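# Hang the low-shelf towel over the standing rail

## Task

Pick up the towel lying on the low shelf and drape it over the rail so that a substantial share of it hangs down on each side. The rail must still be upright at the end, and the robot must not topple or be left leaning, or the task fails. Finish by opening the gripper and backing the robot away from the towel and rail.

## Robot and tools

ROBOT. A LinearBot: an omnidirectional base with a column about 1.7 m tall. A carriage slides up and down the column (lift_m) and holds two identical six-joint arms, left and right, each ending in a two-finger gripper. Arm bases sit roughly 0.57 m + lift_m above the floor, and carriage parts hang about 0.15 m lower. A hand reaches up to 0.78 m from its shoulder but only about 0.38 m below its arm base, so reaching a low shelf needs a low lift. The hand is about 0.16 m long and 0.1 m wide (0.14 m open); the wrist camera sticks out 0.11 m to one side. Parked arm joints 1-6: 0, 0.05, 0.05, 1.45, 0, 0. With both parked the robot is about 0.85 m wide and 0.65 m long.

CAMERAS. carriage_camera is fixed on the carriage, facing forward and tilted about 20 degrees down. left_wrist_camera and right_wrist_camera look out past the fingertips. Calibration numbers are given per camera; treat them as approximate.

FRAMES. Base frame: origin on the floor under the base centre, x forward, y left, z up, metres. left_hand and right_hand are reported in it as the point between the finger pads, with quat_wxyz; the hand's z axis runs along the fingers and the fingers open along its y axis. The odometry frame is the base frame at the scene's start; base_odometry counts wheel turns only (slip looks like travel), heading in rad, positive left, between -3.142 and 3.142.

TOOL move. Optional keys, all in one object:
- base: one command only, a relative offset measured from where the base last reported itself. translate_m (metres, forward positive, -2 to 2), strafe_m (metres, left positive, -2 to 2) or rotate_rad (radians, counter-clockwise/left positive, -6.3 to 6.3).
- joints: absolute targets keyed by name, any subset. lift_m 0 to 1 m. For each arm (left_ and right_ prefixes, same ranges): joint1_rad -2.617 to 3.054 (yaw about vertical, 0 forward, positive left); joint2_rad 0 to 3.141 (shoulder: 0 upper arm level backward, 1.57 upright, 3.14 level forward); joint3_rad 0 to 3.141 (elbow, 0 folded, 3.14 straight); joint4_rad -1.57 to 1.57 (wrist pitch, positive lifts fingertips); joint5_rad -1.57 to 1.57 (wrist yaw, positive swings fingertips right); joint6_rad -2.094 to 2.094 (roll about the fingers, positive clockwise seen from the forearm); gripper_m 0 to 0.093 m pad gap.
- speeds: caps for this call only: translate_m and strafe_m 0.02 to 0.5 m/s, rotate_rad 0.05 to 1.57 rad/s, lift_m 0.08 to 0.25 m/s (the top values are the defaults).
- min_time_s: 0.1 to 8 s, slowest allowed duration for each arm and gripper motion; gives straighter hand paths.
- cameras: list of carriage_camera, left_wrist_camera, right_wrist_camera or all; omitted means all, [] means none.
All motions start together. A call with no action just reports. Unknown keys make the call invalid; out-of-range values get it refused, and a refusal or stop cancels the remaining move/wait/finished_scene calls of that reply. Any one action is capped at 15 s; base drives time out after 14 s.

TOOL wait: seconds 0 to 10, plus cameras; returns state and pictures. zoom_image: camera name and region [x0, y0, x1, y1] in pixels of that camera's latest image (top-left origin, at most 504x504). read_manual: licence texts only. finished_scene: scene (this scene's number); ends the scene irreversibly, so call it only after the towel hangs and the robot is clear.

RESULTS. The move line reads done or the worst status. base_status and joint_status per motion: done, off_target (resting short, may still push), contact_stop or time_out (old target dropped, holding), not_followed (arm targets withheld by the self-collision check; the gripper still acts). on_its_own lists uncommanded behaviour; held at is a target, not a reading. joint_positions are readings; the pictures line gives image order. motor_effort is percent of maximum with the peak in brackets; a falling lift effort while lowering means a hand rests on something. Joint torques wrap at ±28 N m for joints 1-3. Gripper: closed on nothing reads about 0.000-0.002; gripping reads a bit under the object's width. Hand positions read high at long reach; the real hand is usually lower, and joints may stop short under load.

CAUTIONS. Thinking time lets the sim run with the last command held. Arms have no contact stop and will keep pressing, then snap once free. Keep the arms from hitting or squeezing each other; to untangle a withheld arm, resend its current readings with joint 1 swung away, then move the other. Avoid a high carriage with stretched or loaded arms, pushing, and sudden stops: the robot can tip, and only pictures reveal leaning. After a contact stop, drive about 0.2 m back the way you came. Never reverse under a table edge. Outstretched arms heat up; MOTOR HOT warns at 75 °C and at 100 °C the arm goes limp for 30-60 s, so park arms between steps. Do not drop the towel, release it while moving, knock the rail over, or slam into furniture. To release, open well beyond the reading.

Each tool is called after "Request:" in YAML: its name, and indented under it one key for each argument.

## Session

Request:
move:
  cameras: ["carriage_camera"]

Scene clock: 0.00 s.
Joint torques (N m): no reading
base_odometry: x=+0.000 y=+0.000 heading=+0.000
base_status: not commanded
joint_positions: lift_m=+0.300 left_joint1_rad=+0.010 left_joint2_rad=+0.036 left_joint3_rad=+0.049 left_joint4_rad=+1.495 left_joint5_rad=-0.025 left_joint6_rad=+0.050 left_gripper_m=+0.09396 right_joint1_rad=-0.020 right_joint2_rad=+0.069 right_joint3_rad=+0.062 right_joint4_rad=+1.432 right_joint5_rad=+0.032 right_joint6_rad=+0.011 right_gripper_m=+0.09396
joint_status: not commanded
motor_effort: lift_m=+23 drive_wheels=+1
left_hand: x=+0.2368 y=+0.3073 z=+1.3225 quat_wxyz=(+0.999, -0.012, +0.032, +0.030) (m; base frame)
right_hand: x=+0.2585 y=-0.3092 z=+1.3243 quat_wxyz=(+0.997, +0.017, +0.073, -0.005) (m; base frame)
pictures: carriage_camera
camera_calibration:
carriage_camera: T_world_to_cam=[[-0.00559344, -0.999683, -0.0245389, 0.0358511], [-0.377647, 0.0248338, -0.925616, 1.26859], [0.925933, 0.00408966, -0.377667, 0.352301], [0, 0, 0, 1]] pos_world=[0.153073, 0.00289509, 1.30816]

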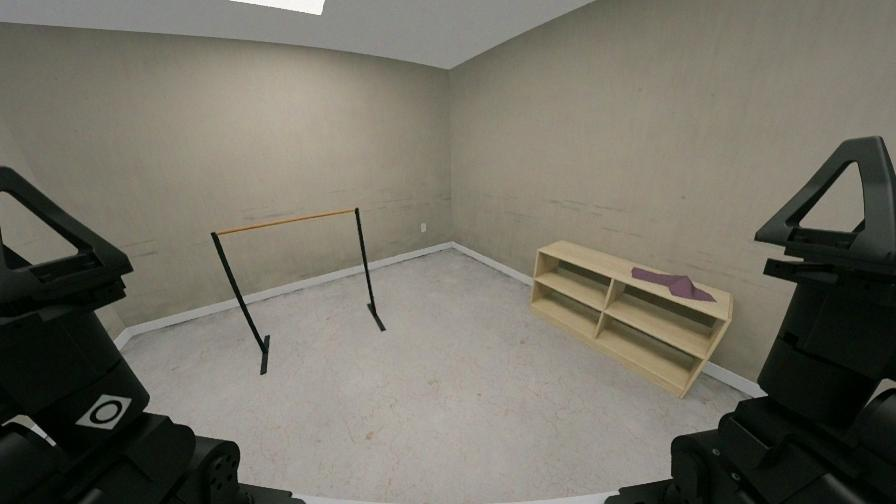

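Request:
zoom_image:
  camera: "carriage_camera"
  region: [510, 220, 750, 410]

Request:
zoom_image:
  camera: "carriage_camera"
  region: [190, 190, 410, 390]

Scaled by 2.100 from the camera's 896x504 image, which has a finer 1280x720 frame.

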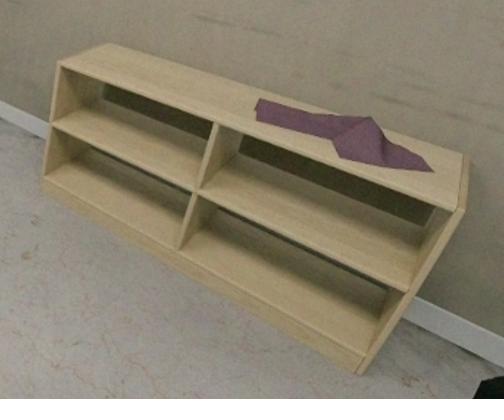

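Scaled by 2.291 from the camera's 896x504 image, which has a finer 1280x720 frame.

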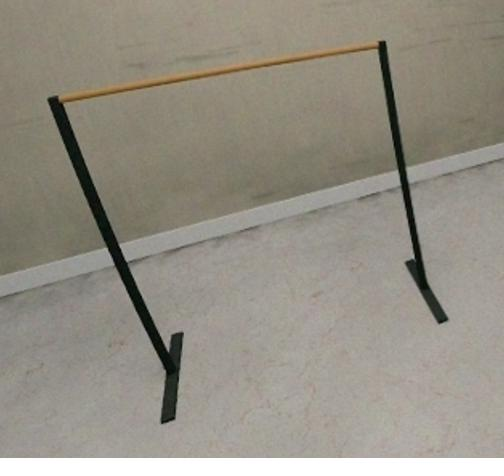

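Request:
move:
  base: {"rotate_rad": -0.976}
  cameras: []

Request:
move:
  base: {"strafe_m": 0.21}
  cameras: []

Request:
move:
  base: {"translate_m": 1.15}
  cameras: ["carriage_camera"]

Request:
zoom_image:
  camera: "carriage_camera"
  region: [340, 320, 540, 440]

Scene clock: 26.37 s.
Joint torques (N m): left_arm=[-0.28 3.88 5.57 -0.3 0.04 -0.07] | right_arm=[-0.21 3.67 6.06 -0.13 0.05 0.06]
move: done
base_odometry: x=+0.000 y=+0.000 heading=-0.975
base_status: done
joint_positions: lift_m=+0.300 left_joint1_rad=+0.010 left_joint2_rad=+0.036 left_joint3_rad=+0.049 left_joint4_rad=+1.495 left_joint5_rad=-0.025 left_joint6_rad=+0.050 left_gripper_m=+0.09396 right_joint1_rad=-0.020 right_joint2_rad=+0.069 right_joint3_rad=+0.062 right_joint4_rad=+1.432 right_joint5_rad=+0.032 right_joint6_rad=+0.011 right_gripper_m=+0.09396
joint_status: not commanded
motor_effort: lift_m=+23(23) drive_wheels=+6(14)
left_hand: x=+0.2368 y=+0.3073 z=+1.3225 quat_wxyz=(+0.999, -0.012, +0.032, +0.030) (m; base frame)
right_hand: x=+0.2585 y=-0.3092 z=+1.3243 quat_wxyz=(+0.997, +0.017, +0.073, -0.005) (m; base frame)
pictures: none
No camera images: "cameras" was empty.

Scene clock: 28.50 s.
Joint torques (N m): left_arm=[-0.27 3.9 5.6 -0.29 0.06 -0.09] | right_arm=[-0.29 3.62 6.05 -0.12 0.04 0.07]
move: done
base_odometry: x=+0.174 y=+0.118 heading=-0.977
base_status: done
joint_positions: lift_m=+0.300 left_joint1_rad=+0.009 left_joint2_rad=+0.036 left_joint3_rad=+0.049 left_joint4_rad=+1.495 left_joint5_rad=-0.025 left_joint6_rad=+0.050 left_gripper_m=+0.09396 right_joint1_rad=-0.020 right_joint2_rad=+0.069 right_joint3_rad=+0.062 right_joint4_rad=+1.432 right_joint5_rad=+0.033 right_joint6_rad=+0.011 right_gripper_m=+0.09396
joint_status: not commanded
motor_effort: lift_m=+23(23) drive_wheels=-6(16)
left_hand: x=+0.2368 y=+0.3073 z=+1.3225 quat_wxyz=(+0.999, -0.012, +0.032, +0.030) (m; base frame)
right_hand: x=+0.2585 y=-0.3092 z=+1.3243 quat_wxyz=(+0.997, +0.017, +0.073, -0.005) (m; base frame)
pictures: none
No camera images: "cameras" was empty.

Scene clock: 33.10 s.
Joint torques (N m): left_arm=[-0.23 3.9 5.48 -0.29 0.06 -0.08] | right_arm=[-0.24 3.73 6.06 -0.11 0.06 0.06]
move: done
base_odometry: x=+0.819 y=-0.835 heading=-0.976
base_status: done
joint_positions: lift_m=+0.300 left_joint1_rad=+0.009 left_joint2_rad=+0.036 left_joint3_rad=+0.049 left_joint4_rad=+1.495 left_joint5_rad=-0.025 left_joint6_rad=+0.050 left_gripper_m=+0.09396 right_joint1_rad=-0.020 right_joint2_rad=+0.069 right_joint3_rad=+0.062 right_joint4_rad=+1.433 right_joint5_rad=+0.033 right_joint6_rad=+0.011 right_gripper_m=+0.09396
joint_status: not commanded
motor_effort: lift_m=+23(23) drive_wheels=-3(13)
left_hand: x=+0.2368 y=+0.3073 z=+1.3225 quat_wxyz=(+0.999, -0.012, +0.032, +0.030) (m; base frame)
right_hand: x=+0.2584 y=-0.3092 z=+1.3243 quat_wxyz=(+0.997, +0.017, +0.072, -0.005) (m; base frame)
pictures: carriage_camera
camera_calibration:
carriage_camera: T_world_to_cam=[[-0.00559344, -0.999683, -0.0245389, 0.0358511], [-0.377647, 0.0248338, -0.925616, 1.26859], [0.925933, 0.00408966, -0.377667, 0.352301], [0, 0, 0, 1]] pos_world=[0.153073, 0.00289509, 1.30816]

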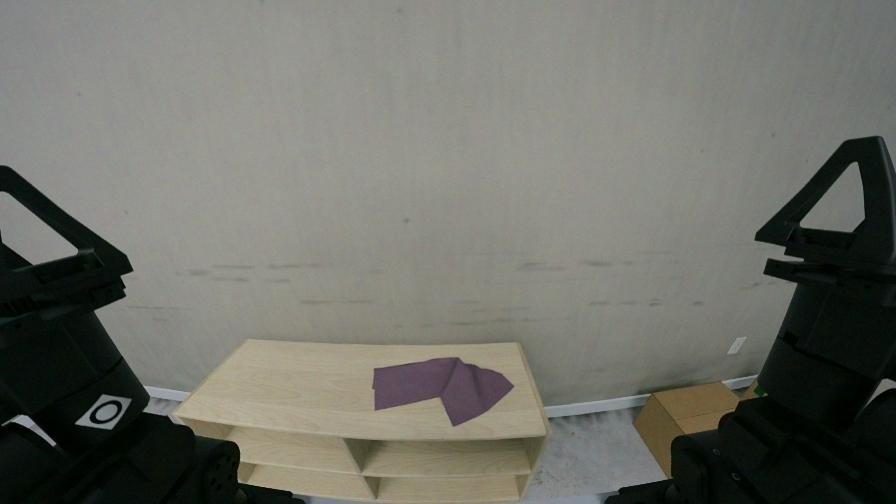

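Scaled by 2.520 from the camera's 896x504 image, which has a finer 1280x720 frame.

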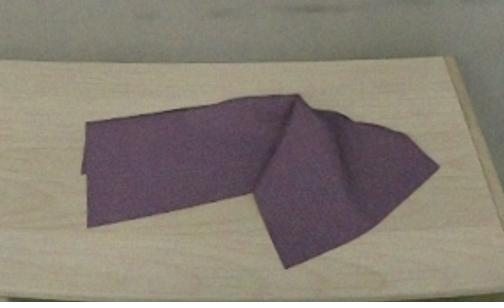

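Request:
move:
  joints: {"right_joint1_rad": 0.522, "right_joint2_rad": 2.718, "right_joint3_rad": 1.594, "right_joint4_rad": -0.473, "right_joint5_rad": 0, "right_joint6_rad": -0.01, "right_gripper_m": 0.065}
  min_time_s: 3
  cameras: ["carriage_camera", "right_wrist_camera"]

Request:
zoom_image:
  camera: "carriage_camera"
  region: [340, 320, 540, 440]

Scene clock: 58.17 s.
Joint torques (N m): left_arm=[-0.27 3.88 5.56 -0.3 0.03 -0.07] | right_arm=[0.34 -11.85 5.49 0.12 -0.03 -0.11]
move: done
base_odometry: x=+0.819 y=-0.835 heading=-0.976
base_status: not commanded
joint_positions: lift_m=+0.300 left_joint1_rad=+0.009 left_joint2_rad=+0.036 left_joint3_rad=+0.049 left_joint4_rad=+1.495 left_joint5_rad=-0.025 left_joint6_rad=+0.050 left_gripper_m=+0.09396 right_joint1_rad=+0.516 right_joint2_rad=+2.695 right_joint3_rad=+1.580 right_joint4_rad=-0.455 right_joint5_rad=+0.009 right_joint6_rad=+0.006 right_gripper_m=+0.06514
joint_status: all done
motor_effort: lift_m=+23(23) drive_wheels=-3(4)
left_hand: x=+0.2368 y=+0.3073 z=+1.3225 quat_wxyz=(+0.999, -0.012, +0.032, +0.030) (m; base frame)
right_hand: x=+0.5870 y=-0.0967 z=+0.6793 quat_wxyz=(+0.002, -0.253, +0.968, -0.004) (m; base frame)
pictures: carriage_camera, right_wrist_camera
camera_calibration:
carriage_camera: T_world_to_cam=[[-0.00559344, -0.999683, -0.0245389, 0.0358511], [-0.377647, 0.0248338, -0.925616, 1.26859], [0.925933, 0.00408966, -0.377667, 0.352301], [0, 0, 0, 1]] pos_world=[0.153073, 0.00289509, 1.30816]
right_wrist_camera: T_world_to_cam=[[0.468751, -0.881895, -0.0503347, -0.316924], [-0.709772, -0.409959, 0.572851, -0.000157064], [-0.525829, -0.232798, -0.818113, 0.968598], [0, 0, 0, 1]] pos_world=[0.657764, -0.05407, 0.77656]

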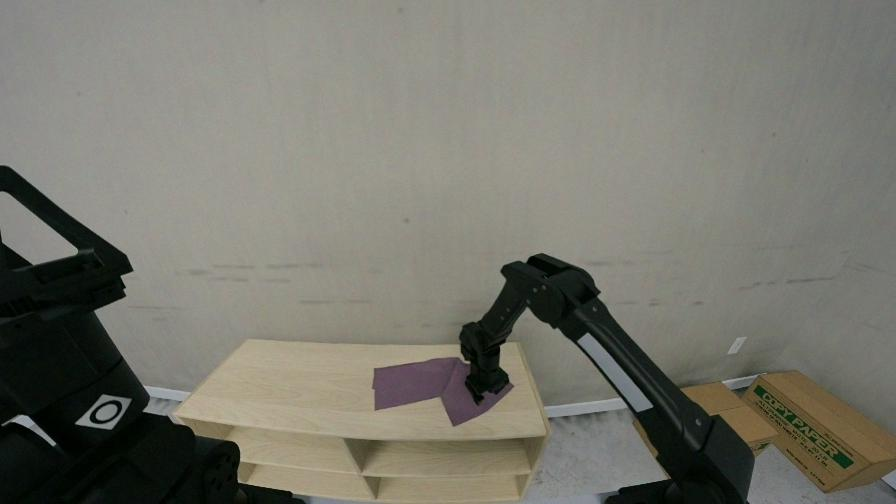

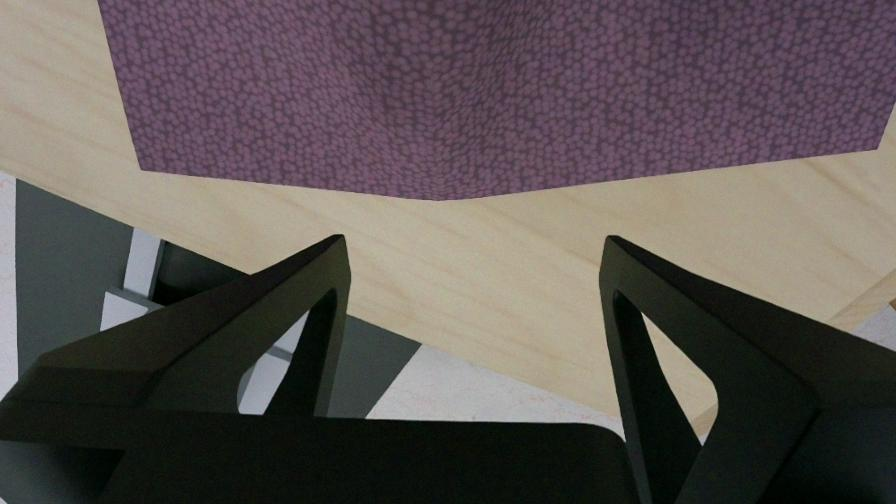

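Scaled by 2.520 from the camera's 896x504 image, which has a finer 1280x720 frame.

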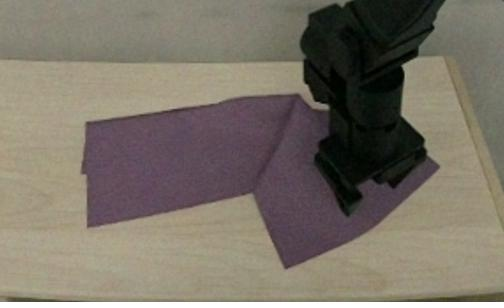

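Request:
move:
  joints: {"right_joint1_rad": 0.521, "right_joint2_rad": 2.740, "right_joint3_rad": 1.649, "right_joint4_rad": -0.507, "right_joint5_rad": 0, "right_joint6_rad": -0.01}
  min_time_s: 1.0
  cameras: ["right_wrist_camera"]

Scene clock: 74.20 s.
Joint torques (N m): left_arm=[-0.28 3.84 5.65 -0.3 0.05 -0.08] | right_arm=[0.24 -11.71 5.65 0.19 -0.03 -0.09]
move: done
base_odometry: x=+0.819 y=-0.835 heading=-0.976
base_status: not commanded
joint_positions: lift_m=+0.300 left_joint1_rad=+0.009 left_joint2_rad=+0.036 left_joint3_rad=+0.049 left_joint4_rad=+1.495 left_joint5_rad=-0.025 left_joint6_rad=+0.050 left_gripper_m=+0.09396 right_joint1_rad=+0.516 right_joint2_rad=+2.711 right_joint3_rad=+1.635 right_joint4_rad=-0.490 right_joint5_rad=+0.009 right_joint6_rad=+0.005 right_gripper_m=+0.06514
joint_status: all done
motor_effort: lift_m=+23(23) drive_wheels=-3(3)
left_hand: x=+0.2368 y=+0.3073 z=+1.3225 quat_wxyz=(+0.999, -0.012, +0.032, +0.030) (m; base frame)
right_hand: x=+0.5955 y=-0.0919 z=+0.6816 quat_wxyz=(+0.003, -0.253, +0.968, -0.004) (m; base frame)
pictures: right_wrist_camera
camera_calibration:
right_wrist_camera: T_world_to_cam=[[0.469204, -0.88165, -0.0504069, -0.316739], [-0.710942, -0.410982, 0.570663, 0.00862998], [-0.523841, -0.231921, -0.819636, 0.97593], [0, 0, 0, 1]] pos_world=[0.665983, -0.0493679, 0.779017]

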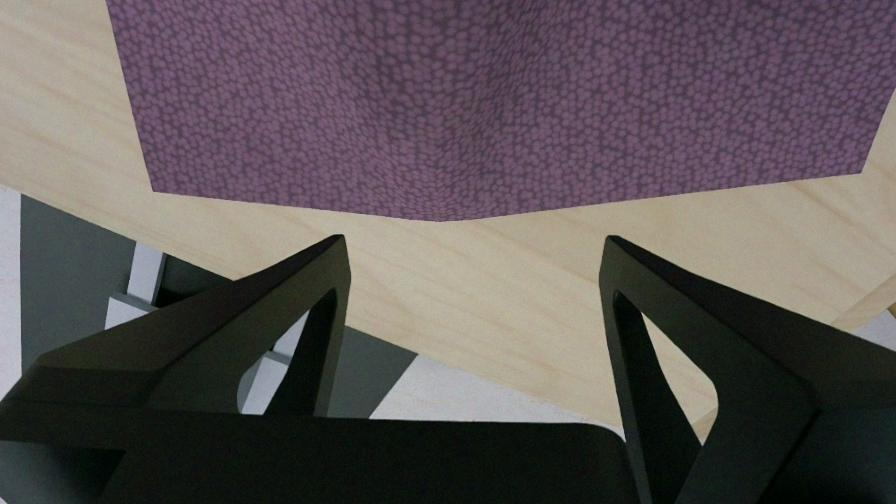

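Request:
move:
  joints: {"lift_m": 0.245}
  speeds: {"lift_m": 0.08}
  cameras: ["right_wrist_camera"]

Request:
move:
  joints: {"right_gripper_m": 0.0}
  min_time_s: 2.0
  cameras: ["right_wrist_camera"]

Scene clock: 78.67 s.
Joint torques (N m): left_arm=[-0.28 3.77 5.53 -0.31 0.06 -0.07] | right_arm=[0.29 -11.44 4.25 0.45 -0.03 -0.08]
move: done
base_odometry: x=+0.819 y=-0.835 heading=-0.976
base_status: not commanded
joint_positions: lift_m=+0.246 left_joint1_rad=+0.009 left_joint2_rad=+0.036 left_joint3_rad=+0.049 left_joint4_rad=+1.495 left_joint5_rad=-0.025 left_joint6_rad=+0.050 left_gripper_m=+0.09396 right_joint1_rad=+0.516 right_joint2_rad=+2.709 right_joint3_rad=+1.653 right_joint4_rad=-0.522 right_joint5_rad=+0.004 right_joint6_rad=+0.003 right_gripper_m=+0.06514
joint_status: all done
motor_effort: lift_m=+18(18) drive_wheels=+4(4)
left_hand: x=+0.2368 y=+0.3073 z=+1.2682 quat_wxyz=(+0.999, -0.012, +0.032, +0.030) (m; base frame)
right_hand: x=+0.5958 y=-0.0909 z=+0.6314 quat_wxyz=(-0.003, -0.254, +0.967, -0.003) (m; base frame)
pictures: right_wrist_camera
camera_calibration:
right_wrist_camera: T_world_to_cam=[[0.470585, -0.880683, -0.0542975, -0.316804], [-0.703077, -0.411442, 0.579999, 0.0272713], [-0.533135, -0.234763, -0.812806, 0.936199], [0, 0, 0, 1]] pos_world=[0.667378, -0.0479978, 0.727929]

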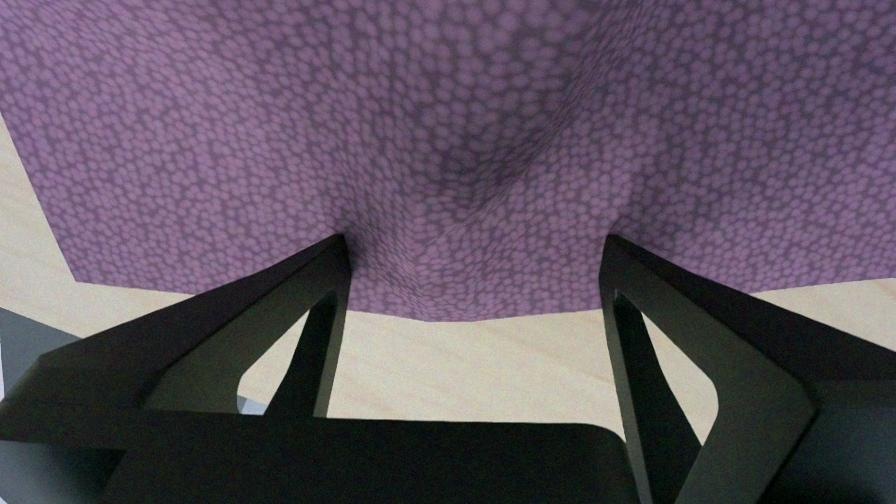

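Scene clock: 80.93 s.
Joint torques (N m): left_arm=[-0.23 3.85 5.59 -0.31 0.06 -0.08] | right_arm=[-0.18 -11.55 4.14 0.44 0.17 -0.09]
move: done
base_odometry: x=+0.819 y=-0.835 heading=-0.976
base_status: not commanded
joint_positions: lift_m=+0.246 left_joint1_rad=+0.009 left_joint2_rad=+0.036 left_joint3_rad=+0.049 left_joint4_rad=+1.495 left_joint5_rad=-0.025 left_joint6_rad=+0.050 left_gripper_m=+0.09396 right_joint1_rad=+0.521 right_joint2_rad=+2.709 right_joint3_rad=+1.654 right_joint4_rad=-0.522 right_joint5_rad=-0.009 right_joint6_rad=+0.003 right_gripper_m=+0.00338
joint_status: all done
motor_effort: lift_m=+18(18) drive_wheels=+4(4)
left_hand: x=+0.2368 y=+0.3073 z=+1.2682 quat_wxyz=(+0.999, -0.012, +0.032, +0.030) (m; base frame)
right_hand: x=+0.5942 y=-0.0870 z=+0.6316 quat_wxyz=(-0.004, -0.256, +0.967, +0.003) (m; base frame)
pictures: right_wrist_camera
camera_calibration:
right_wrist_camera: T_world_to_cam=[[0.474202, -0.877842, -0.0672683, -0.306294], [-0.698058, -0.421443, 0.578879, 0.024446], [-0.536514, -0.227549, -0.812634, 0.93892], [0, 0, 0, 1]] pos_world=[0.666054, -0.0449257, 0.728243]

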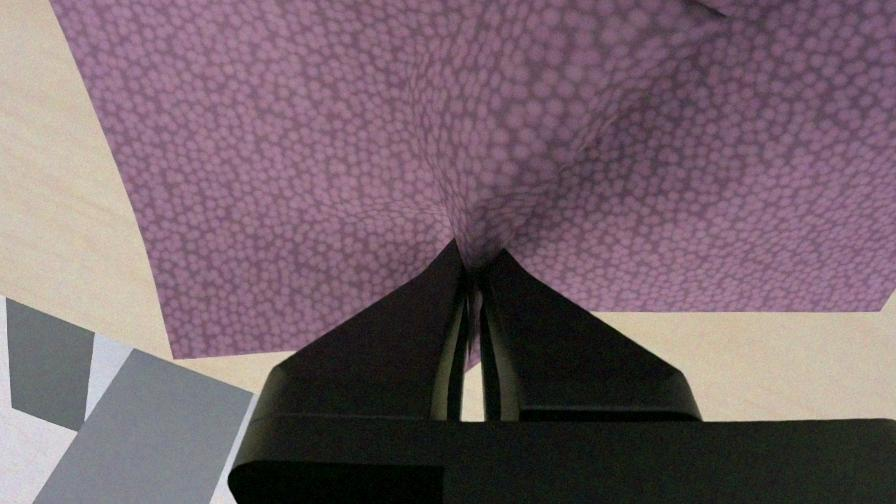

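Request:
move:
  joints: {"lift_m": 0.35}
  speeds: {"lift_m": 0.08}
  cameras: []

Request:
move:
  joints: {"lift_m": 0.66}
  speeds: {"lift_m": 0.15}
  cameras: ["carriage_camera", "right_wrist_camera"]

Scene clock: 89.37 s.
Joint torques (N m): left_arm=[-0.28 3.88 5.55 -0.32 0.07 -0.07] | right_arm=[-0.27 -12.15 4.07 0.37 0.16 -0.08]
move: done
base_odometry: x=+0.819 y=-0.835 heading=-0.976
base_status: not commanded
joint_positions: lift_m=+0.350 left_joint1_rad=+0.009 left_joint2_rad=+0.036 left_joint3_rad=+0.049 left_joint4_rad=+1.495 left_joint5_rad=-0.025 left_joint6_rad=+0.050 left_gripper_m=+0.09396 right_joint1_rad=+0.521 right_joint2_rad=+2.716 right_joint3_rad=+1.654 right_joint4_rad=-0.515 right_joint5_rad=-0.008 right_joint6_rad=+0.003 right_gripper_m=+0.00333
joint_status: all done
motor_effort: lift_m=+24(29) drive_wheels=+4(4)
left_hand: x=+0.2368 y=+0.3073 z=+1.3723 quat_wxyz=(+0.999, -0.012, +0.032, +0.030) (m; base frame)
right_hand: x=+0.5935 y=-0.0874 z=+0.7327 quat_wxyz=(-0.004, -0.256, +0.967, +0.003) (m; base frame)
pictures: none
No camera images: "cameras" was empty.

Scene clock: 91.87 s.
Joint torques (N m): left_arm=[-0.29 3.86 5.5 -0.29 0.06 -0.08] | right_arm=[-0.2 -12.67 4.18 0.31 0.15 -0.08]
move: done
base_odometry: x=+0.819 y=-0.835 heading=-0.976
base_status: not commanded
joint_positions: lift_m=+0.660 left_joint1_rad=+0.009 left_joint2_rad=+0.036 left_joint3_rad=+0.049 left_joint4_rad=+1.495 left_joint5_rad=-0.025 left_joint6_rad=+0.050 left_gripper_m=+0.09396 right_joint1_rad=+0.521 right_joint2_rad=+2.725 right_joint3_rad=+1.652 right_joint4_rad=-0.512 right_joint5_rad=-0.007 right_joint6_rad=+0.003 right_gripper_m=+0.00333
joint_status: all done
motor_effort: lift_m=+25(30) drive_wheels=+4(4)
left_hand: x=+0.2368 y=+0.3073 z=+1.6823 quat_wxyz=(+0.999, -0.012, +0.032, +0.030) (m; base frame)
right_hand: x=+0.5910 y=-0.0890 z=+1.0386 quat_wxyz=(-0.008, -0.256, +0.967, +0.002) (m; base frame)
pictures: carriage_camera, right_wrist_camera
camera_calibration:
carriage_camera: T_world_to_cam=[[-0.00559344, -0.999683, -0.0245389, 0.0446792], [-0.377647, 0.0248338, -0.925616, 1.60159], [0.925933, 0.00408966, -0.377667, 0.48817], [0, 0, 0, 1]] pos_world=[0.153073, 0.00289509, 1.66792]
right_wrist_camera: T_world_to_cam=[[0.473766, -0.878181, -0.0659101, -0.280391], [-0.694146, -0.418442, 0.58572, -0.223361], [-0.541948, -0.231743, -0.807829, 1.26536], [0, 0, 0, 1]] pos_world=[0.663554, -0.0464584, 1.13454]

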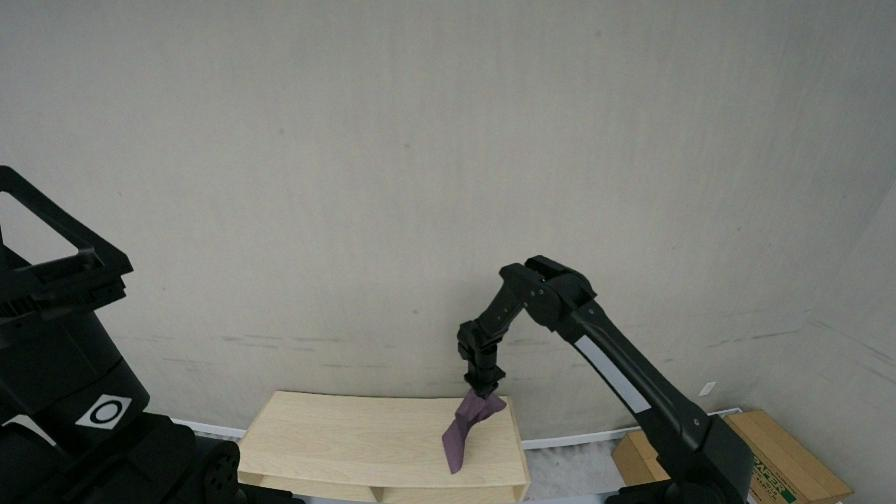

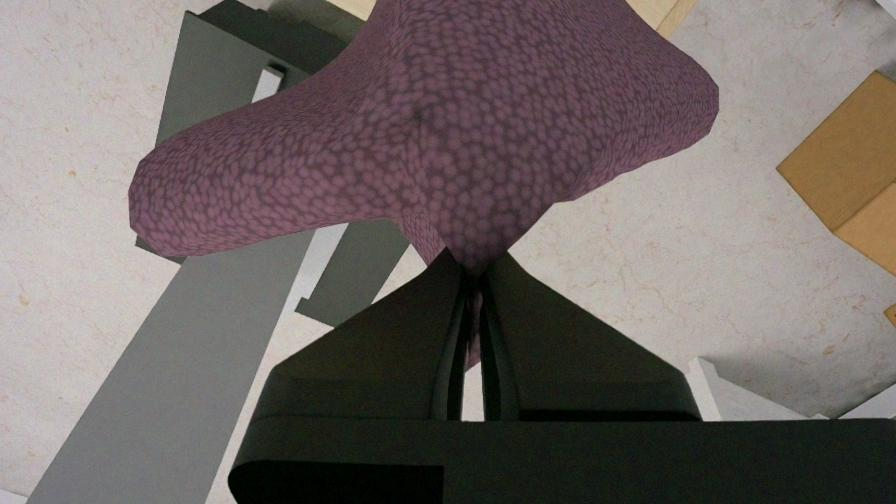

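Request:
move:
  base: {"translate_m": -0.5}
  joints: {"lift_m": 0.76}
  speeds: {"translate_m": 0.25, "lift_m": 0.08}
  cameras: []

Request:
move:
  base: {"rotate_rad": 1.544}
  speeds: {"rotate_rad": 0.7}
  cameras: ["carriage_camera", "right_wrist_camera"]

Scene clock: 104.13 s.
Joint torques (N m): left_arm=[-0.27 3.85 5.48 -0.32 0.04 -0.07] | right_arm=[-0.29 -13.08 4.34 0.27 0.12 -0.07]
move: done
base_odometry: x=+0.539 y=-0.421 heading=-0.976
base_status: done
joint_positions: lift_m=+0.760 left_joint1_rad=+0.009 left_joint2_rad=+0.036 left_joint3_rad=+0.049 left_joint4_rad=+1.495 left_joint5_rad=-0.025 left_joint6_rad=+0.050 left_gripper_m=+0.09396 right_joint1_rad=+0.522 right_joint2_rad=+2.727 right_joint3_rad=+1.651 right_joint4_rad=-0.509 right_joint5_rad=-0.005 right_joint6_rad=+0.003 right_gripper_m=+0.00333
joint_status: all done
motor_effort: lift_m=+24(29) drive_wheels=-1(12)
left_hand: x=+0.2369 y=+0.3073 z=+1.7823 quat_wxyz=(+0.999, -0.012, +0.032, +0.030) (m; base frame)
right_hand: x=+0.5907 y=-0.0891 z=+1.1378 quat_wxyz=(-0.008, -0.257, +0.967, +0.001) (m; base frame)
pictures: none
No camera images: "cameras" was empty.

Scene clock: 107.50 s.
Joint torques (N m): left_arm=[-0.31 3.86 5.55 -0.3 0.05 -0.08] | right_arm=[-0.12 -13.11 4.21 0.28 0.14 -0.07]
move: done
base_odometry: x=+0.539 y=-0.421 heading=+0.568
base_status: done
joint_positions: lift_m=+0.760 left_joint1_rad=+0.009 left_joint2_rad=+0.036 left_joint3_rad=+0.049 left_joint4_rad=+1.495 left_joint5_rad=-0.025 left_joint6_rad=+0.050 left_gripper_m=+0.09397 right_joint1_rad=+0.522 right_joint2_rad=+2.727 right_joint3_rad=+1.651 right_joint4_rad=-0.509 right_joint5_rad=-0.005 right_joint6_rad=+0.003 right_gripper_m=+0.00334
joint_status: not commanded
motor_effort: lift_m=+24(25) drive_wheels=+7(13)
left_hand: x=+0.2369 y=+0.3073 z=+1.7823 quat_wxyz=(+0.999, -0.012, +0.032, +0.030) (m; base frame)
right_hand: x=+0.5910 y=-0.0892 z=+1.1378 quat_wxyz=(-0.007, -0.256, +0.967, +0.001) (m; base frame)
pictures: carriage_camera, right_wrist_camera
camera_calibration:
carriage_camera: T_world_to_cam=[[-0.00559344, -0.999683, -0.0245389, 0.0471345], [-0.377647, 0.0248338, -0.925616, 1.6942], [0.925933, 0.00408966, -0.377667, 0.525959], [0, 0, 0, 1]] pos_world=[0.153073, 0.00289509, 1.76798]
right_wrist_camera: T_world_to_cam=[[0.474581, -0.877908, -0.063647, -0.276959], [-0.694867, -0.418055, 0.585141, -0.280399], [-0.540307, -0.233471, -0.80843, 1.34495], [0, 0, 0, 1]] pos_world=[0.663287, -0.0463595, 1.23375]

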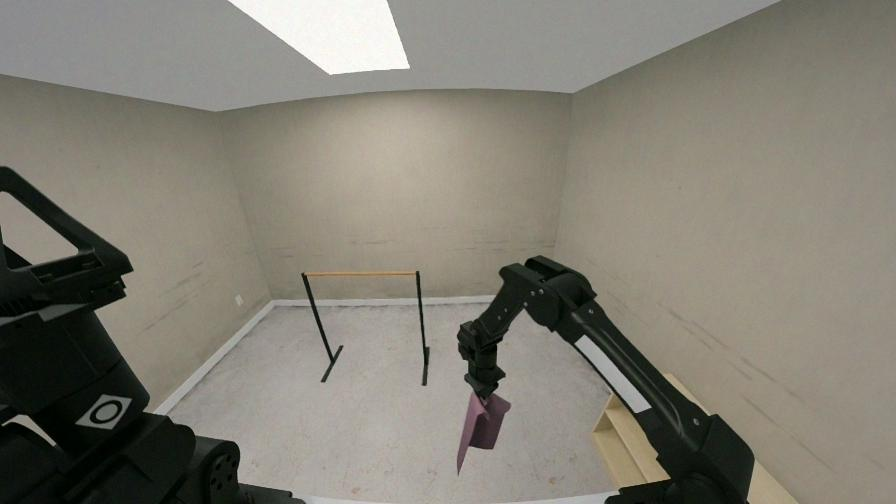

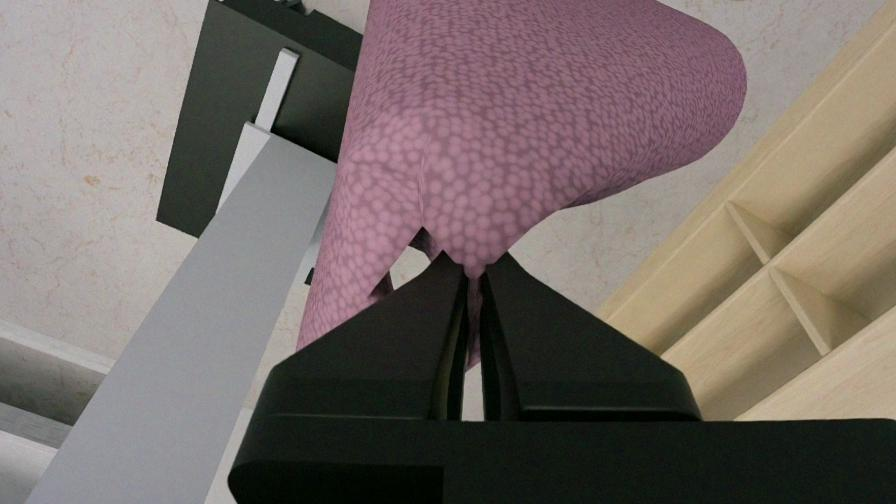

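Request:
move:
  base: {"strafe_m": 0.68}
  speeds: {"strafe_m": 0.3}
  cameras: []

Request:
move:
  base: {"translate_m": 0.5}
  speeds: {"translate_m": 0.25}
  cameras: ["carriage_camera"]

Scene clock: 125.23 s.
Joint torques (N m): left_arm=[-0.31 3.92 5.57 -0.3 0.05 -0.08] | right_arm=[-0.47 -13.08 4.23 0.28 0.12 -0.08]
move: done
base_odometry: x=+0.173 y=+0.152 heading=+0.569
base_status: done
joint_positions: lift_m=+0.760 left_joint1_rad=+0.009 left_joint2_rad=+0.036 left_joint3_rad=+0.049 left_joint4_rad=+1.495 left_joint5_rad=-0.025 left_joint6_rad=+0.050 left_gripper_m=+0.09397 right_joint1_rad=+0.521 right_joint2_rad=+2.727 right_joint3_rad=+1.651 right_joint4_rad=-0.509 right_joint5_rad=-0.004 right_joint6_rad=+0.003 right_gripper_m=+0.00334
joint_status: not commanded
motor_effort: lift_m=+24(24) drive_wheels=-6(17)
left_hand: x=+0.2369 y=+0.3073 z=+1.7823 quat_wxyz=(+0.999, -0.012, +0.032, +0.030) (m; base frame)
right_hand: x=+0.5911 y=-0.0895 z=+1.1378 quat_wxyz=(-0.007, -0.256, +0.967, +0.000) (m; base frame)
pictures: none
No camera images: "cameras" was empty.

Scene clock: 128.53 s.
Joint torques (N m): left_arm=[-0.28 3.88 5.59 -0.27 0.04 -0.1] | right_arm=[-0.38 -13 4.14 0.25 0.11 -0.08]
move: done
base_odometry: x=+0.594 y=+0.422 heading=+0.569
base_status: done
joint_positions: lift_m=+0.760 left_joint1_rad=+0.009 left_joint2_rad=+0.036 left_joint3_rad=+0.049 left_joint4_rad=+1.495 left_joint5_rad=-0.025 left_joint6_rad=+0.050 left_gripper_m=+0.09397 right_joint1_rad=+0.523 right_joint2_rad=+2.727 right_joint3_rad=+1.651 right_joint4_rad=-0.508 right_joint5_rad=-0.004 right_joint6_rad=+0.003 right_gripper_m=+0.00334
joint_status: not commanded
motor_effort: lift_m=+24(24) drive_wheels=-4(12)
left_hand: x=+0.2368 y=+0.3073 z=+1.7823 quat_wxyz=(+0.999, -0.012, +0.032, +0.030) (m; base frame)
right_hand: x=+0.5909 y=-0.0889 z=+1.1378 quat_wxyz=(-0.007, -0.257, +0.966, +0.000) (m; base frame)
pictures: carriage_camera
camera_calibration:
carriage_camera: T_world_to_cam=[[-0.00559344, -0.999683, -0.0245389, 0.0471345], [-0.377647, 0.0248338, -0.925616, 1.6942], [0.925933, 0.00408966, -0.377667, 0.525959], [0, 0, 0, 1]] pos_world=[0.153073, 0.00289509, 1.76798]

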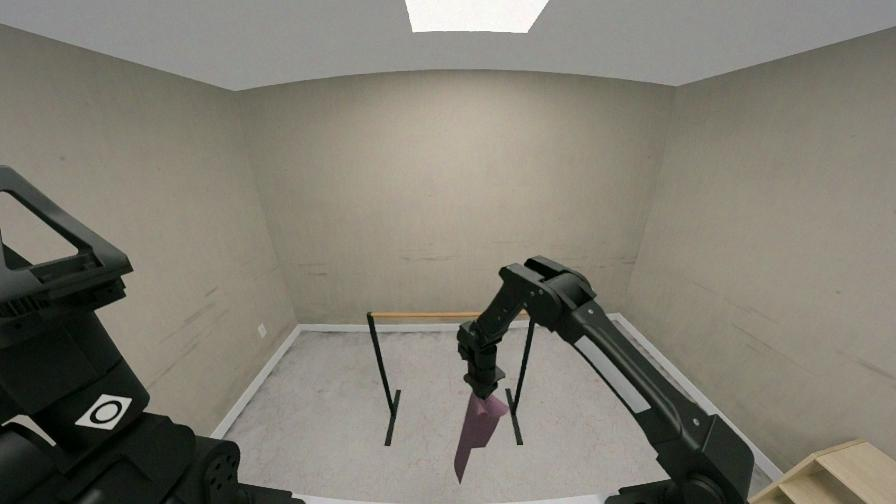

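Request:
zoom_image:
  camera: "carriage_camera"
  region: [350, 290, 550, 450]

Scaled by 2.520 from the camera's 896x504 image, which has a finer 1280x720 frame.

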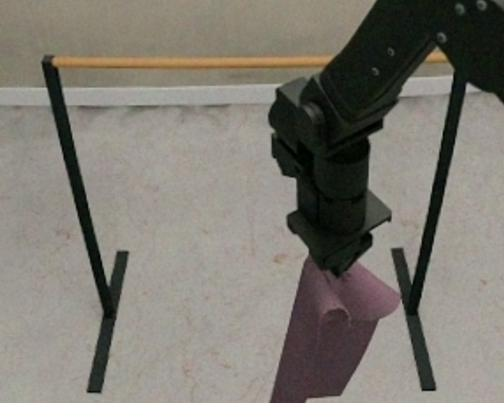

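Request:
move:
  base: {"translate_m": 0.58}
  speeds: {"translate_m": 0.2}
  cameras: ["carriage_camera", "right_wrist_camera"]

Scene clock: 145.37 s.
Joint torques (N m): left_arm=[-0.24 3.89 5.55 -0.3 0.06 -0.07] | right_arm=[-0.49 -13.07 4.3 0.29 0.11 -0.07]
move: done
base_odometry: x=+1.082 y=+0.735 heading=+0.570
base_status: done
joint_positions: lift_m=+0.760 left_joint1_rad=+0.009 left_joint2_rad=+0.036 left_joint3_rad=+0.049 left_joint4_rad=+1.495 left_joint5_rad=-0.025 left_joint6_rad=+0.050 left_gripper_m=+0.09397 right_joint1_rad=+0.524 right_joint2_rad=+2.727 right_joint3_rad=+1.651 right_joint4_rad=-0.509 right_joint5_rad=-0.004 right_joint6_rad=+0.003 right_gripper_m=+0.00334
joint_status: not commanded
motor_effort: lift_m=+24(24) drive_wheels=-4(13)
left_hand: x=+0.2368 y=+0.3073 z=+1.7823 quat_wxyz=(+0.999, -0.012, +0.032, +0.030) (m; base frame)
right_hand: x=+0.5906 y=-0.0886 z=+1.1378 quat_wxyz=(-0.007, -0.257, +0.966, +0.000) (m; base frame)
pictures: carriage_camera, right_wrist_camera
camera_calibration:
carriage_camera: T_world_to_cam=[[-0.00559344, -0.999683, -0.0245389, 0.0471345], [-0.377647, 0.0248338, -0.925616, 1.6942], [0.925933, 0.00408966, -0.377667, 0.525959], [0, 0, 0, 1]] pos_world=[0.153073, 0.00289509, 1.76798]
right_wrist_camera: T_world_to_cam=[[0.476305, -0.877056, -0.0625053, -0.278583], [-0.694397, -0.41881, 0.585159, -0.280756], [-0.539395, -0.23531, -0.808506, 1.34429], [0, 0, 0, 1]] pos_world=[0.662839, -0.0455903, 1.23374]

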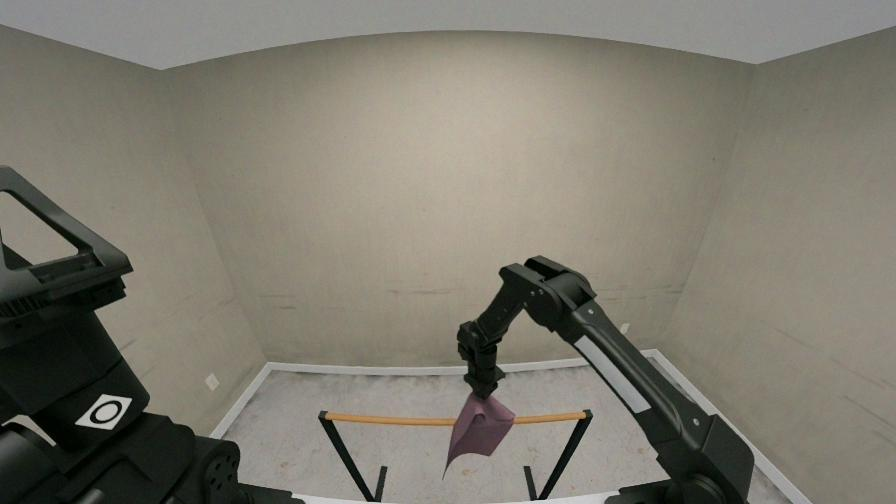

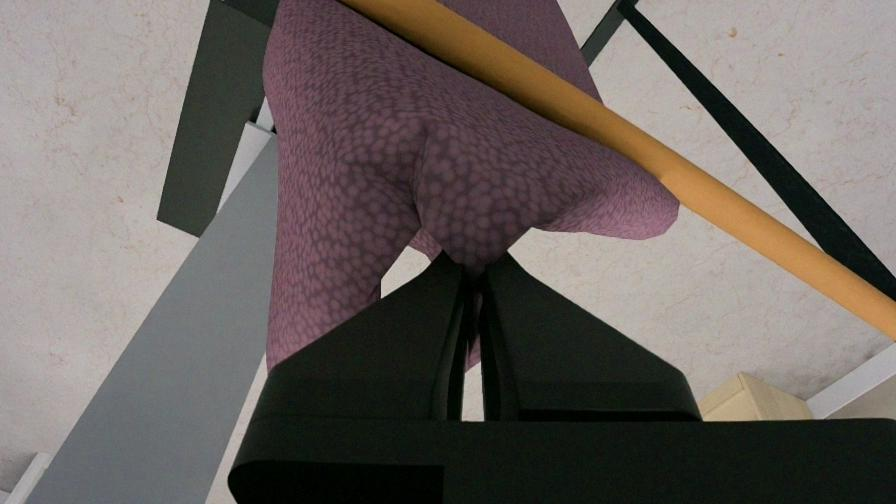

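Request:
move:
  base: {"translate_m": 0.165}
  speeds: {"translate_m": 0.15}
  cameras: ["carriage_camera", "right_wrist_camera"]

Scene clock: 153.13 s.
Joint torques (N m): left_arm=[-0.24 3.88 5.52 -0.31 0.05 -0.08] | right_arm=[-0.53 -13.04 4.26 0.28 0.11 -0.08]
move: done
base_odometry: x=+1.220 y=+0.825 heading=+0.571
base_status: done
joint_positions: lift_m=+0.760 left_joint1_rad=+0.009 left_joint2_rad=+0.036 left_joint3_rad=+0.049 left_joint4_rad=+1.495 left_joint5_rad=-0.025 left_joint6_rad=+0.050 left_gripper_m=+0.09397 right_joint1_rad=+0.524 right_joint2_rad=+2.727 right_joint3_rad=+1.651 right_joint4_rad=-0.509 right_joint5_rad=-0.004 right_joint6_rad=+0.003 right_gripper_m=+0.00333
joint_status: not commanded
motor_effort: lift_m=+24(24) drive_wheels=-4(13)
left_hand: x=+0.2368 y=+0.3073 z=+1.7823 quat_wxyz=(+0.999, -0.012, +0.032, +0.030) (m; base frame)
right_hand: x=+0.5906 y=-0.0886 z=+1.1378 quat_wxyz=(-0.007, -0.257, +0.966, +0.000) (m; base frame)
pictures: carriage_camera, right_wrist_camera
camera_calibration:
carriage_camera: T_world_to_cam=[[-0.00559344, -0.999683, -0.0245389, 0.0471345], [-0.377647, 0.0248338, -0.925616, 1.6942], [0.925933, 0.00408966, -0.377667, 0.525959], [0, 0, 0, 1]] pos_world=[0.153073, 0.00289509, 1.76798]
right_wrist_camera: T_world_to_cam=[[0.476305, -0.877056, -0.0625053, -0.278583], [-0.694397, -0.41881, 0.585159, -0.280756], [-0.539395, -0.23531, -0.808506, 1.34429], [0, 0, 0, 1]] pos_world=[0.662839, -0.0455903, 1.23374]

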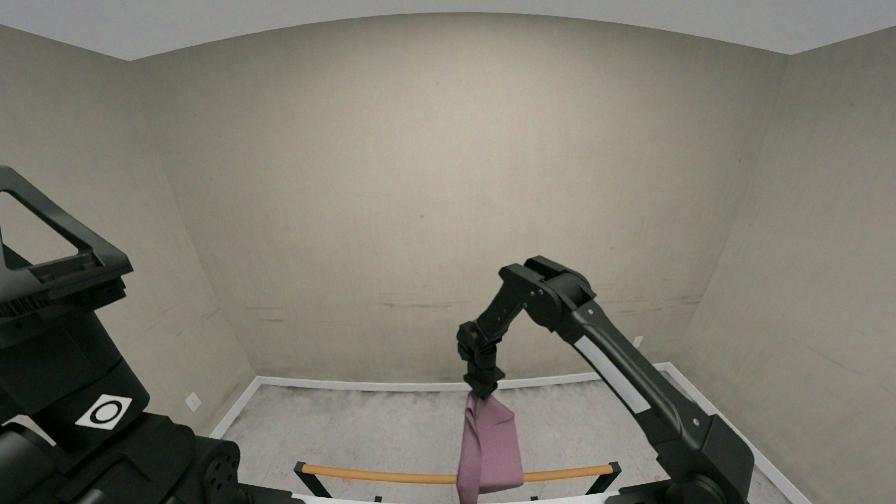

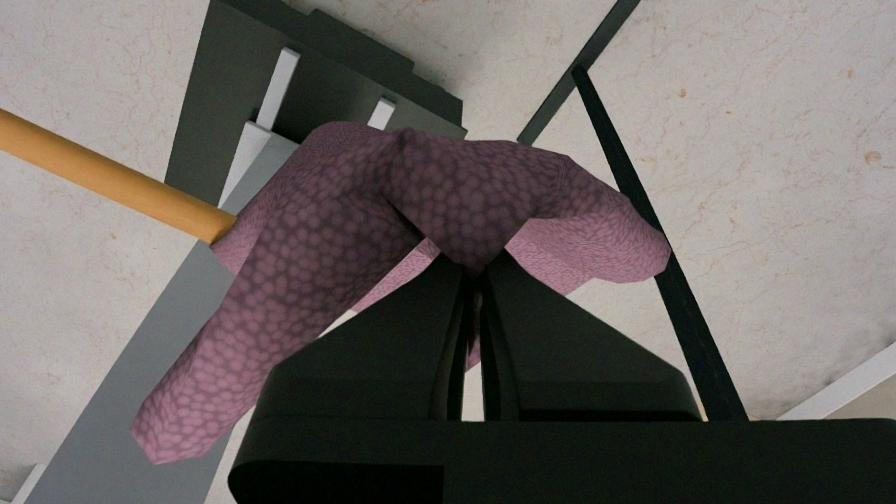

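Request:
move:
  joints: {"lift_m": 0.5}
  speeds: {"lift_m": 0.1}
  cameras: ["carriage_camera", "right_wrist_camera"]

Scene clock: 161.93 s.
Joint torques (N m): left_arm=[-0.27 3.82 5.55 -0.32 0.05 -0.09] | right_arm=[-0.47 -13.35 4.38 0.29 0.11 -0.08]
move: done
base_odometry: x=+1.220 y=+0.825 heading=+0.571
base_status: not commanded
joint_positions: lift_m=+0.500 left_joint1_rad=+0.009 left_joint2_rad=+0.036 left_joint3_rad=+0.049 left_joint4_rad=+1.495 left_joint5_rad=-0.025 left_joint6_rad=+0.050 left_gripper_m=+0.09397 right_joint1_rad=+0.524 right_joint2_rad=+2.729 right_joint3_rad=+1.649 right_joint4_rad=-0.509 right_joint5_rad=-0.004 right_joint6_rad=+0.003 right_gripper_m=+0.00333
joint_status: all done
motor_effort: lift_m=+20(21) drive_wheels=-3(5)
left_hand: x=+0.2368 y=+0.3073 z=+1.5228 quat_wxyz=(+0.999, -0.012, +0.032, +0.030) (m; base frame)
right_hand: x=+0.5895 y=-0.0893 z=+0.8772 quat_wxyz=(-0.009, -0.257, +0.966, +0.000) (m; base frame)
pictures: carriage_camera, right_wrist_camera
camera_calibration:
carriage_camera: T_world_to_cam=[[-0.00559344, -0.999683, -0.0245389, 0.0407664], [-0.377647, 0.0248338, -0.925616, 1.45399], [0.925933, 0.00408966, -0.377667, 0.42795], [0, 0, 0, 1]] pos_world=[0.153073, 0.00289509, 1.50846]
right_wrist_camera: T_world_to_cam=[[0.476098, -0.877175, -0.0624057, -0.29488], [-0.692459, -0.417691, 0.588247, -0.13317], [-0.542062, -0.23685, -0.80627, 1.13231], [0, 0, 0, 1]] pos_world=[0.661962, -0.046097, 0.972884]

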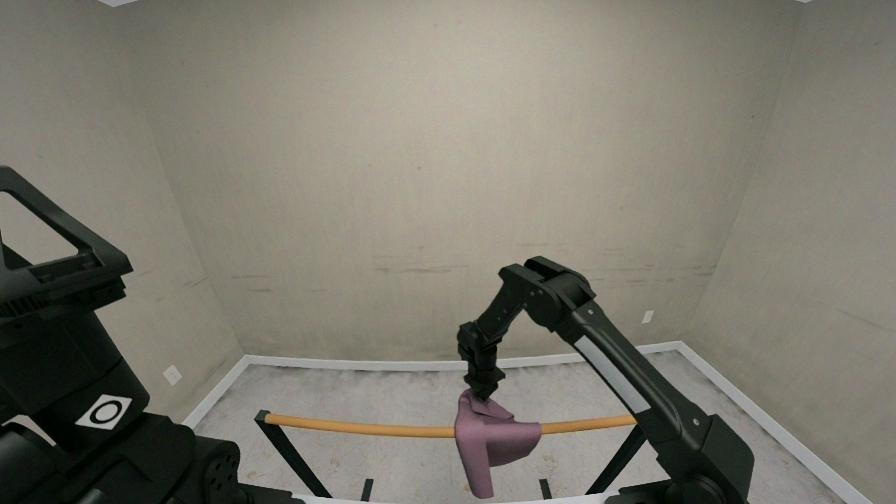

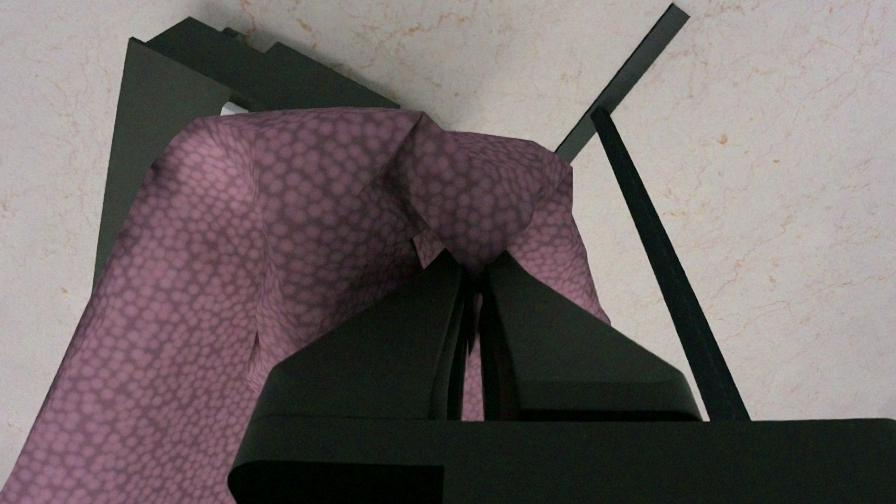

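Request:
zoom_image:
  camera: "carriage_camera"
  region: [400, 360, 600, 504]

Scaled by 2.520 from the camera's 896x504 image, which has a finer 1280x720 frame.

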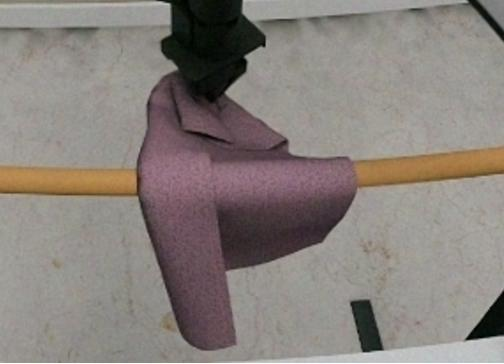

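Request:
move:
  base: {"translate_m": -0.03}
  speeds: {"translate_m": 0.05}
  cameras: []

Request:
move:
  joints: {"right_gripper_m": 0.05}
  min_time_s: 2.0
  cameras: ["carriage_camera", "right_wrist_camera"]

Scene clock: 172.43 s.
Joint torques (N m): left_arm=[-0.27 3.95 5.7 -0.27 0.05 -0.07] | right_arm=[-0.38 -13.18 4.45 0.27 0.11 -0.08]
move: done
base_odometry: x=+1.195 y=+0.809 heading=+0.571
base_status: done
joint_positions: lift_m=+0.500 left_joint1_rad=+0.009 left_joint2_rad=+0.036 left_joint3_rad=+0.049 left_joint4_rad=+1.495 left_joint5_rad=-0.025 left_joint6_rad=+0.050 left_gripper_m=+0.09397 right_joint1_rad=+0.523 right_joint2_rad=+2.729 right_joint3_rad=+1.649 right_joint4_rad=-0.509 right_joint5_rad=-0.004 right_joint6_rad=+0.003 right_gripper_m=+0.00333
joint_status: not commanded
motor_effort: lift_m=+20(21) drive_wheels=-1(11)
left_hand: x=+0.2370 y=+0.3073 z=+1.5228 quat_wxyz=(+0.999, -0.012, +0.032, +0.030) (m; base frame)
right_hand: x=+0.5896 y=-0.0895 z=+0.8772 quat_wxyz=(-0.009, -0.257, +0.966, -0.001) (m; base frame)
pictures: none
No camera images: "cameras" was empty.

Scene clock: 174.73 s.
Joint torques (N m): left_arm=[-0.28 3.89 5.56 -0.3 0.04 -0.07] | right_arm=[-0.42 -13.26 4.34 0.28 0.12 -0.06]
move: done
base_odometry: x=+1.195 y=+0.809 heading=+0.571
base_status: not commanded
joint_positions: lift_m=+0.500 left_joint1_rad=+0.009 left_joint2_rad=+0.036 left_joint3_rad=+0.049 left_joint4_rad=+1.495 left_joint5_rad=-0.025 left_joint6_rad=+0.050 left_gripper_m=+0.09397 right_joint1_rad=+0.523 right_joint2_rad=+2.729 right_joint3_rad=+1.649 right_joint4_rad=-0.509 right_joint5_rad=-0.004 right_joint6_rad=+0.003 right_gripper_m=+0.04988
joint_status: all done
motor_effort: lift_m=+20(20) drive_wheels=+2(3)
left_hand: x=+0.2370 y=+0.3073 z=+1.5228 quat_wxyz=(+0.999, -0.012, +0.032, +0.030) (m; base frame)
right_hand: x=+0.5896 y=-0.0895 z=+0.8772 quat_wxyz=(-0.009, -0.257, +0.966, -0.001) (m; base frame)
pictures: carriage_camera, right_wrist_camera
camera_calibration:
carriage_camera: T_world_to_cam=[[-0.00559344, -0.999683, -0.0245389, 0.0407664], [-0.377647, 0.0248338, -0.925616, 1.45399], [0.925933, 0.00408966, -0.377667, 0.42795], [0, 0, 0, 1]] pos_world=[0.153073, 0.00289509, 1.50846]
right_wrist_camera: T_world_to_cam=[[0.475802, -0.877362, -0.0620351, -0.295273], [-0.692922, -0.41735, 0.587945, -0.132527], [-0.541731, -0.23676, -0.806519, 1.13241], [0, 0, 0, 1]] pos_world=[0.662123, -0.0462613, 0.972914]

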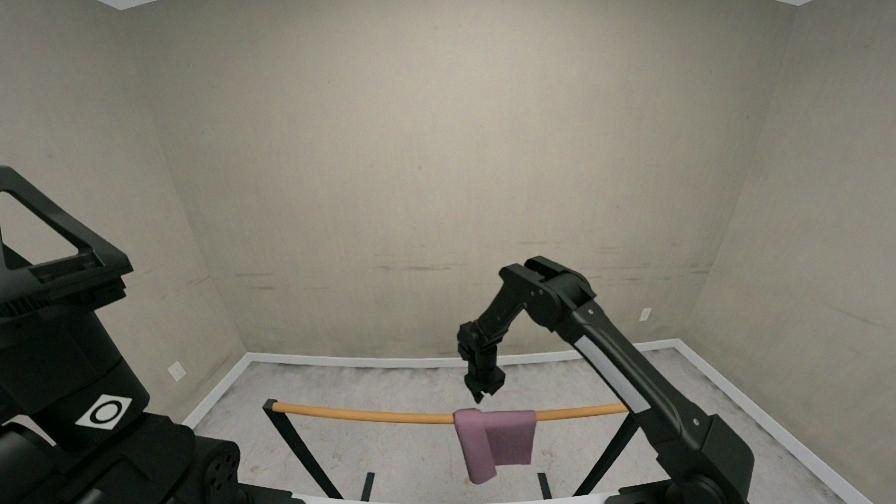

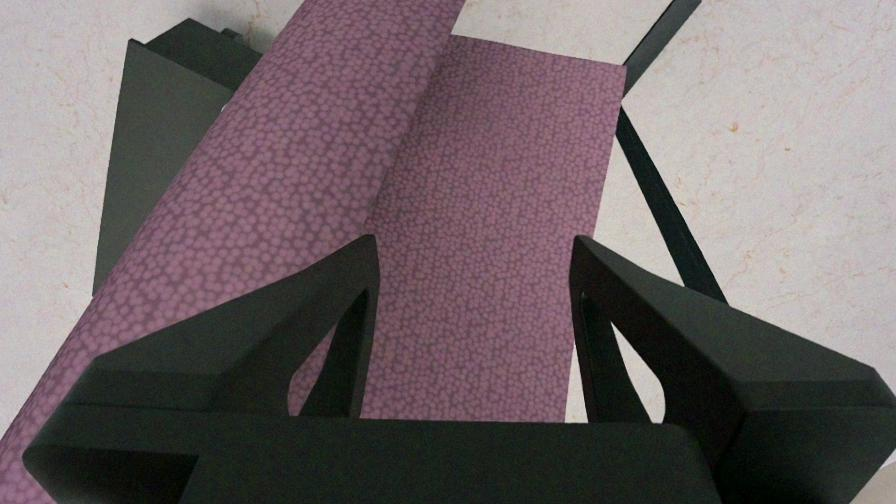

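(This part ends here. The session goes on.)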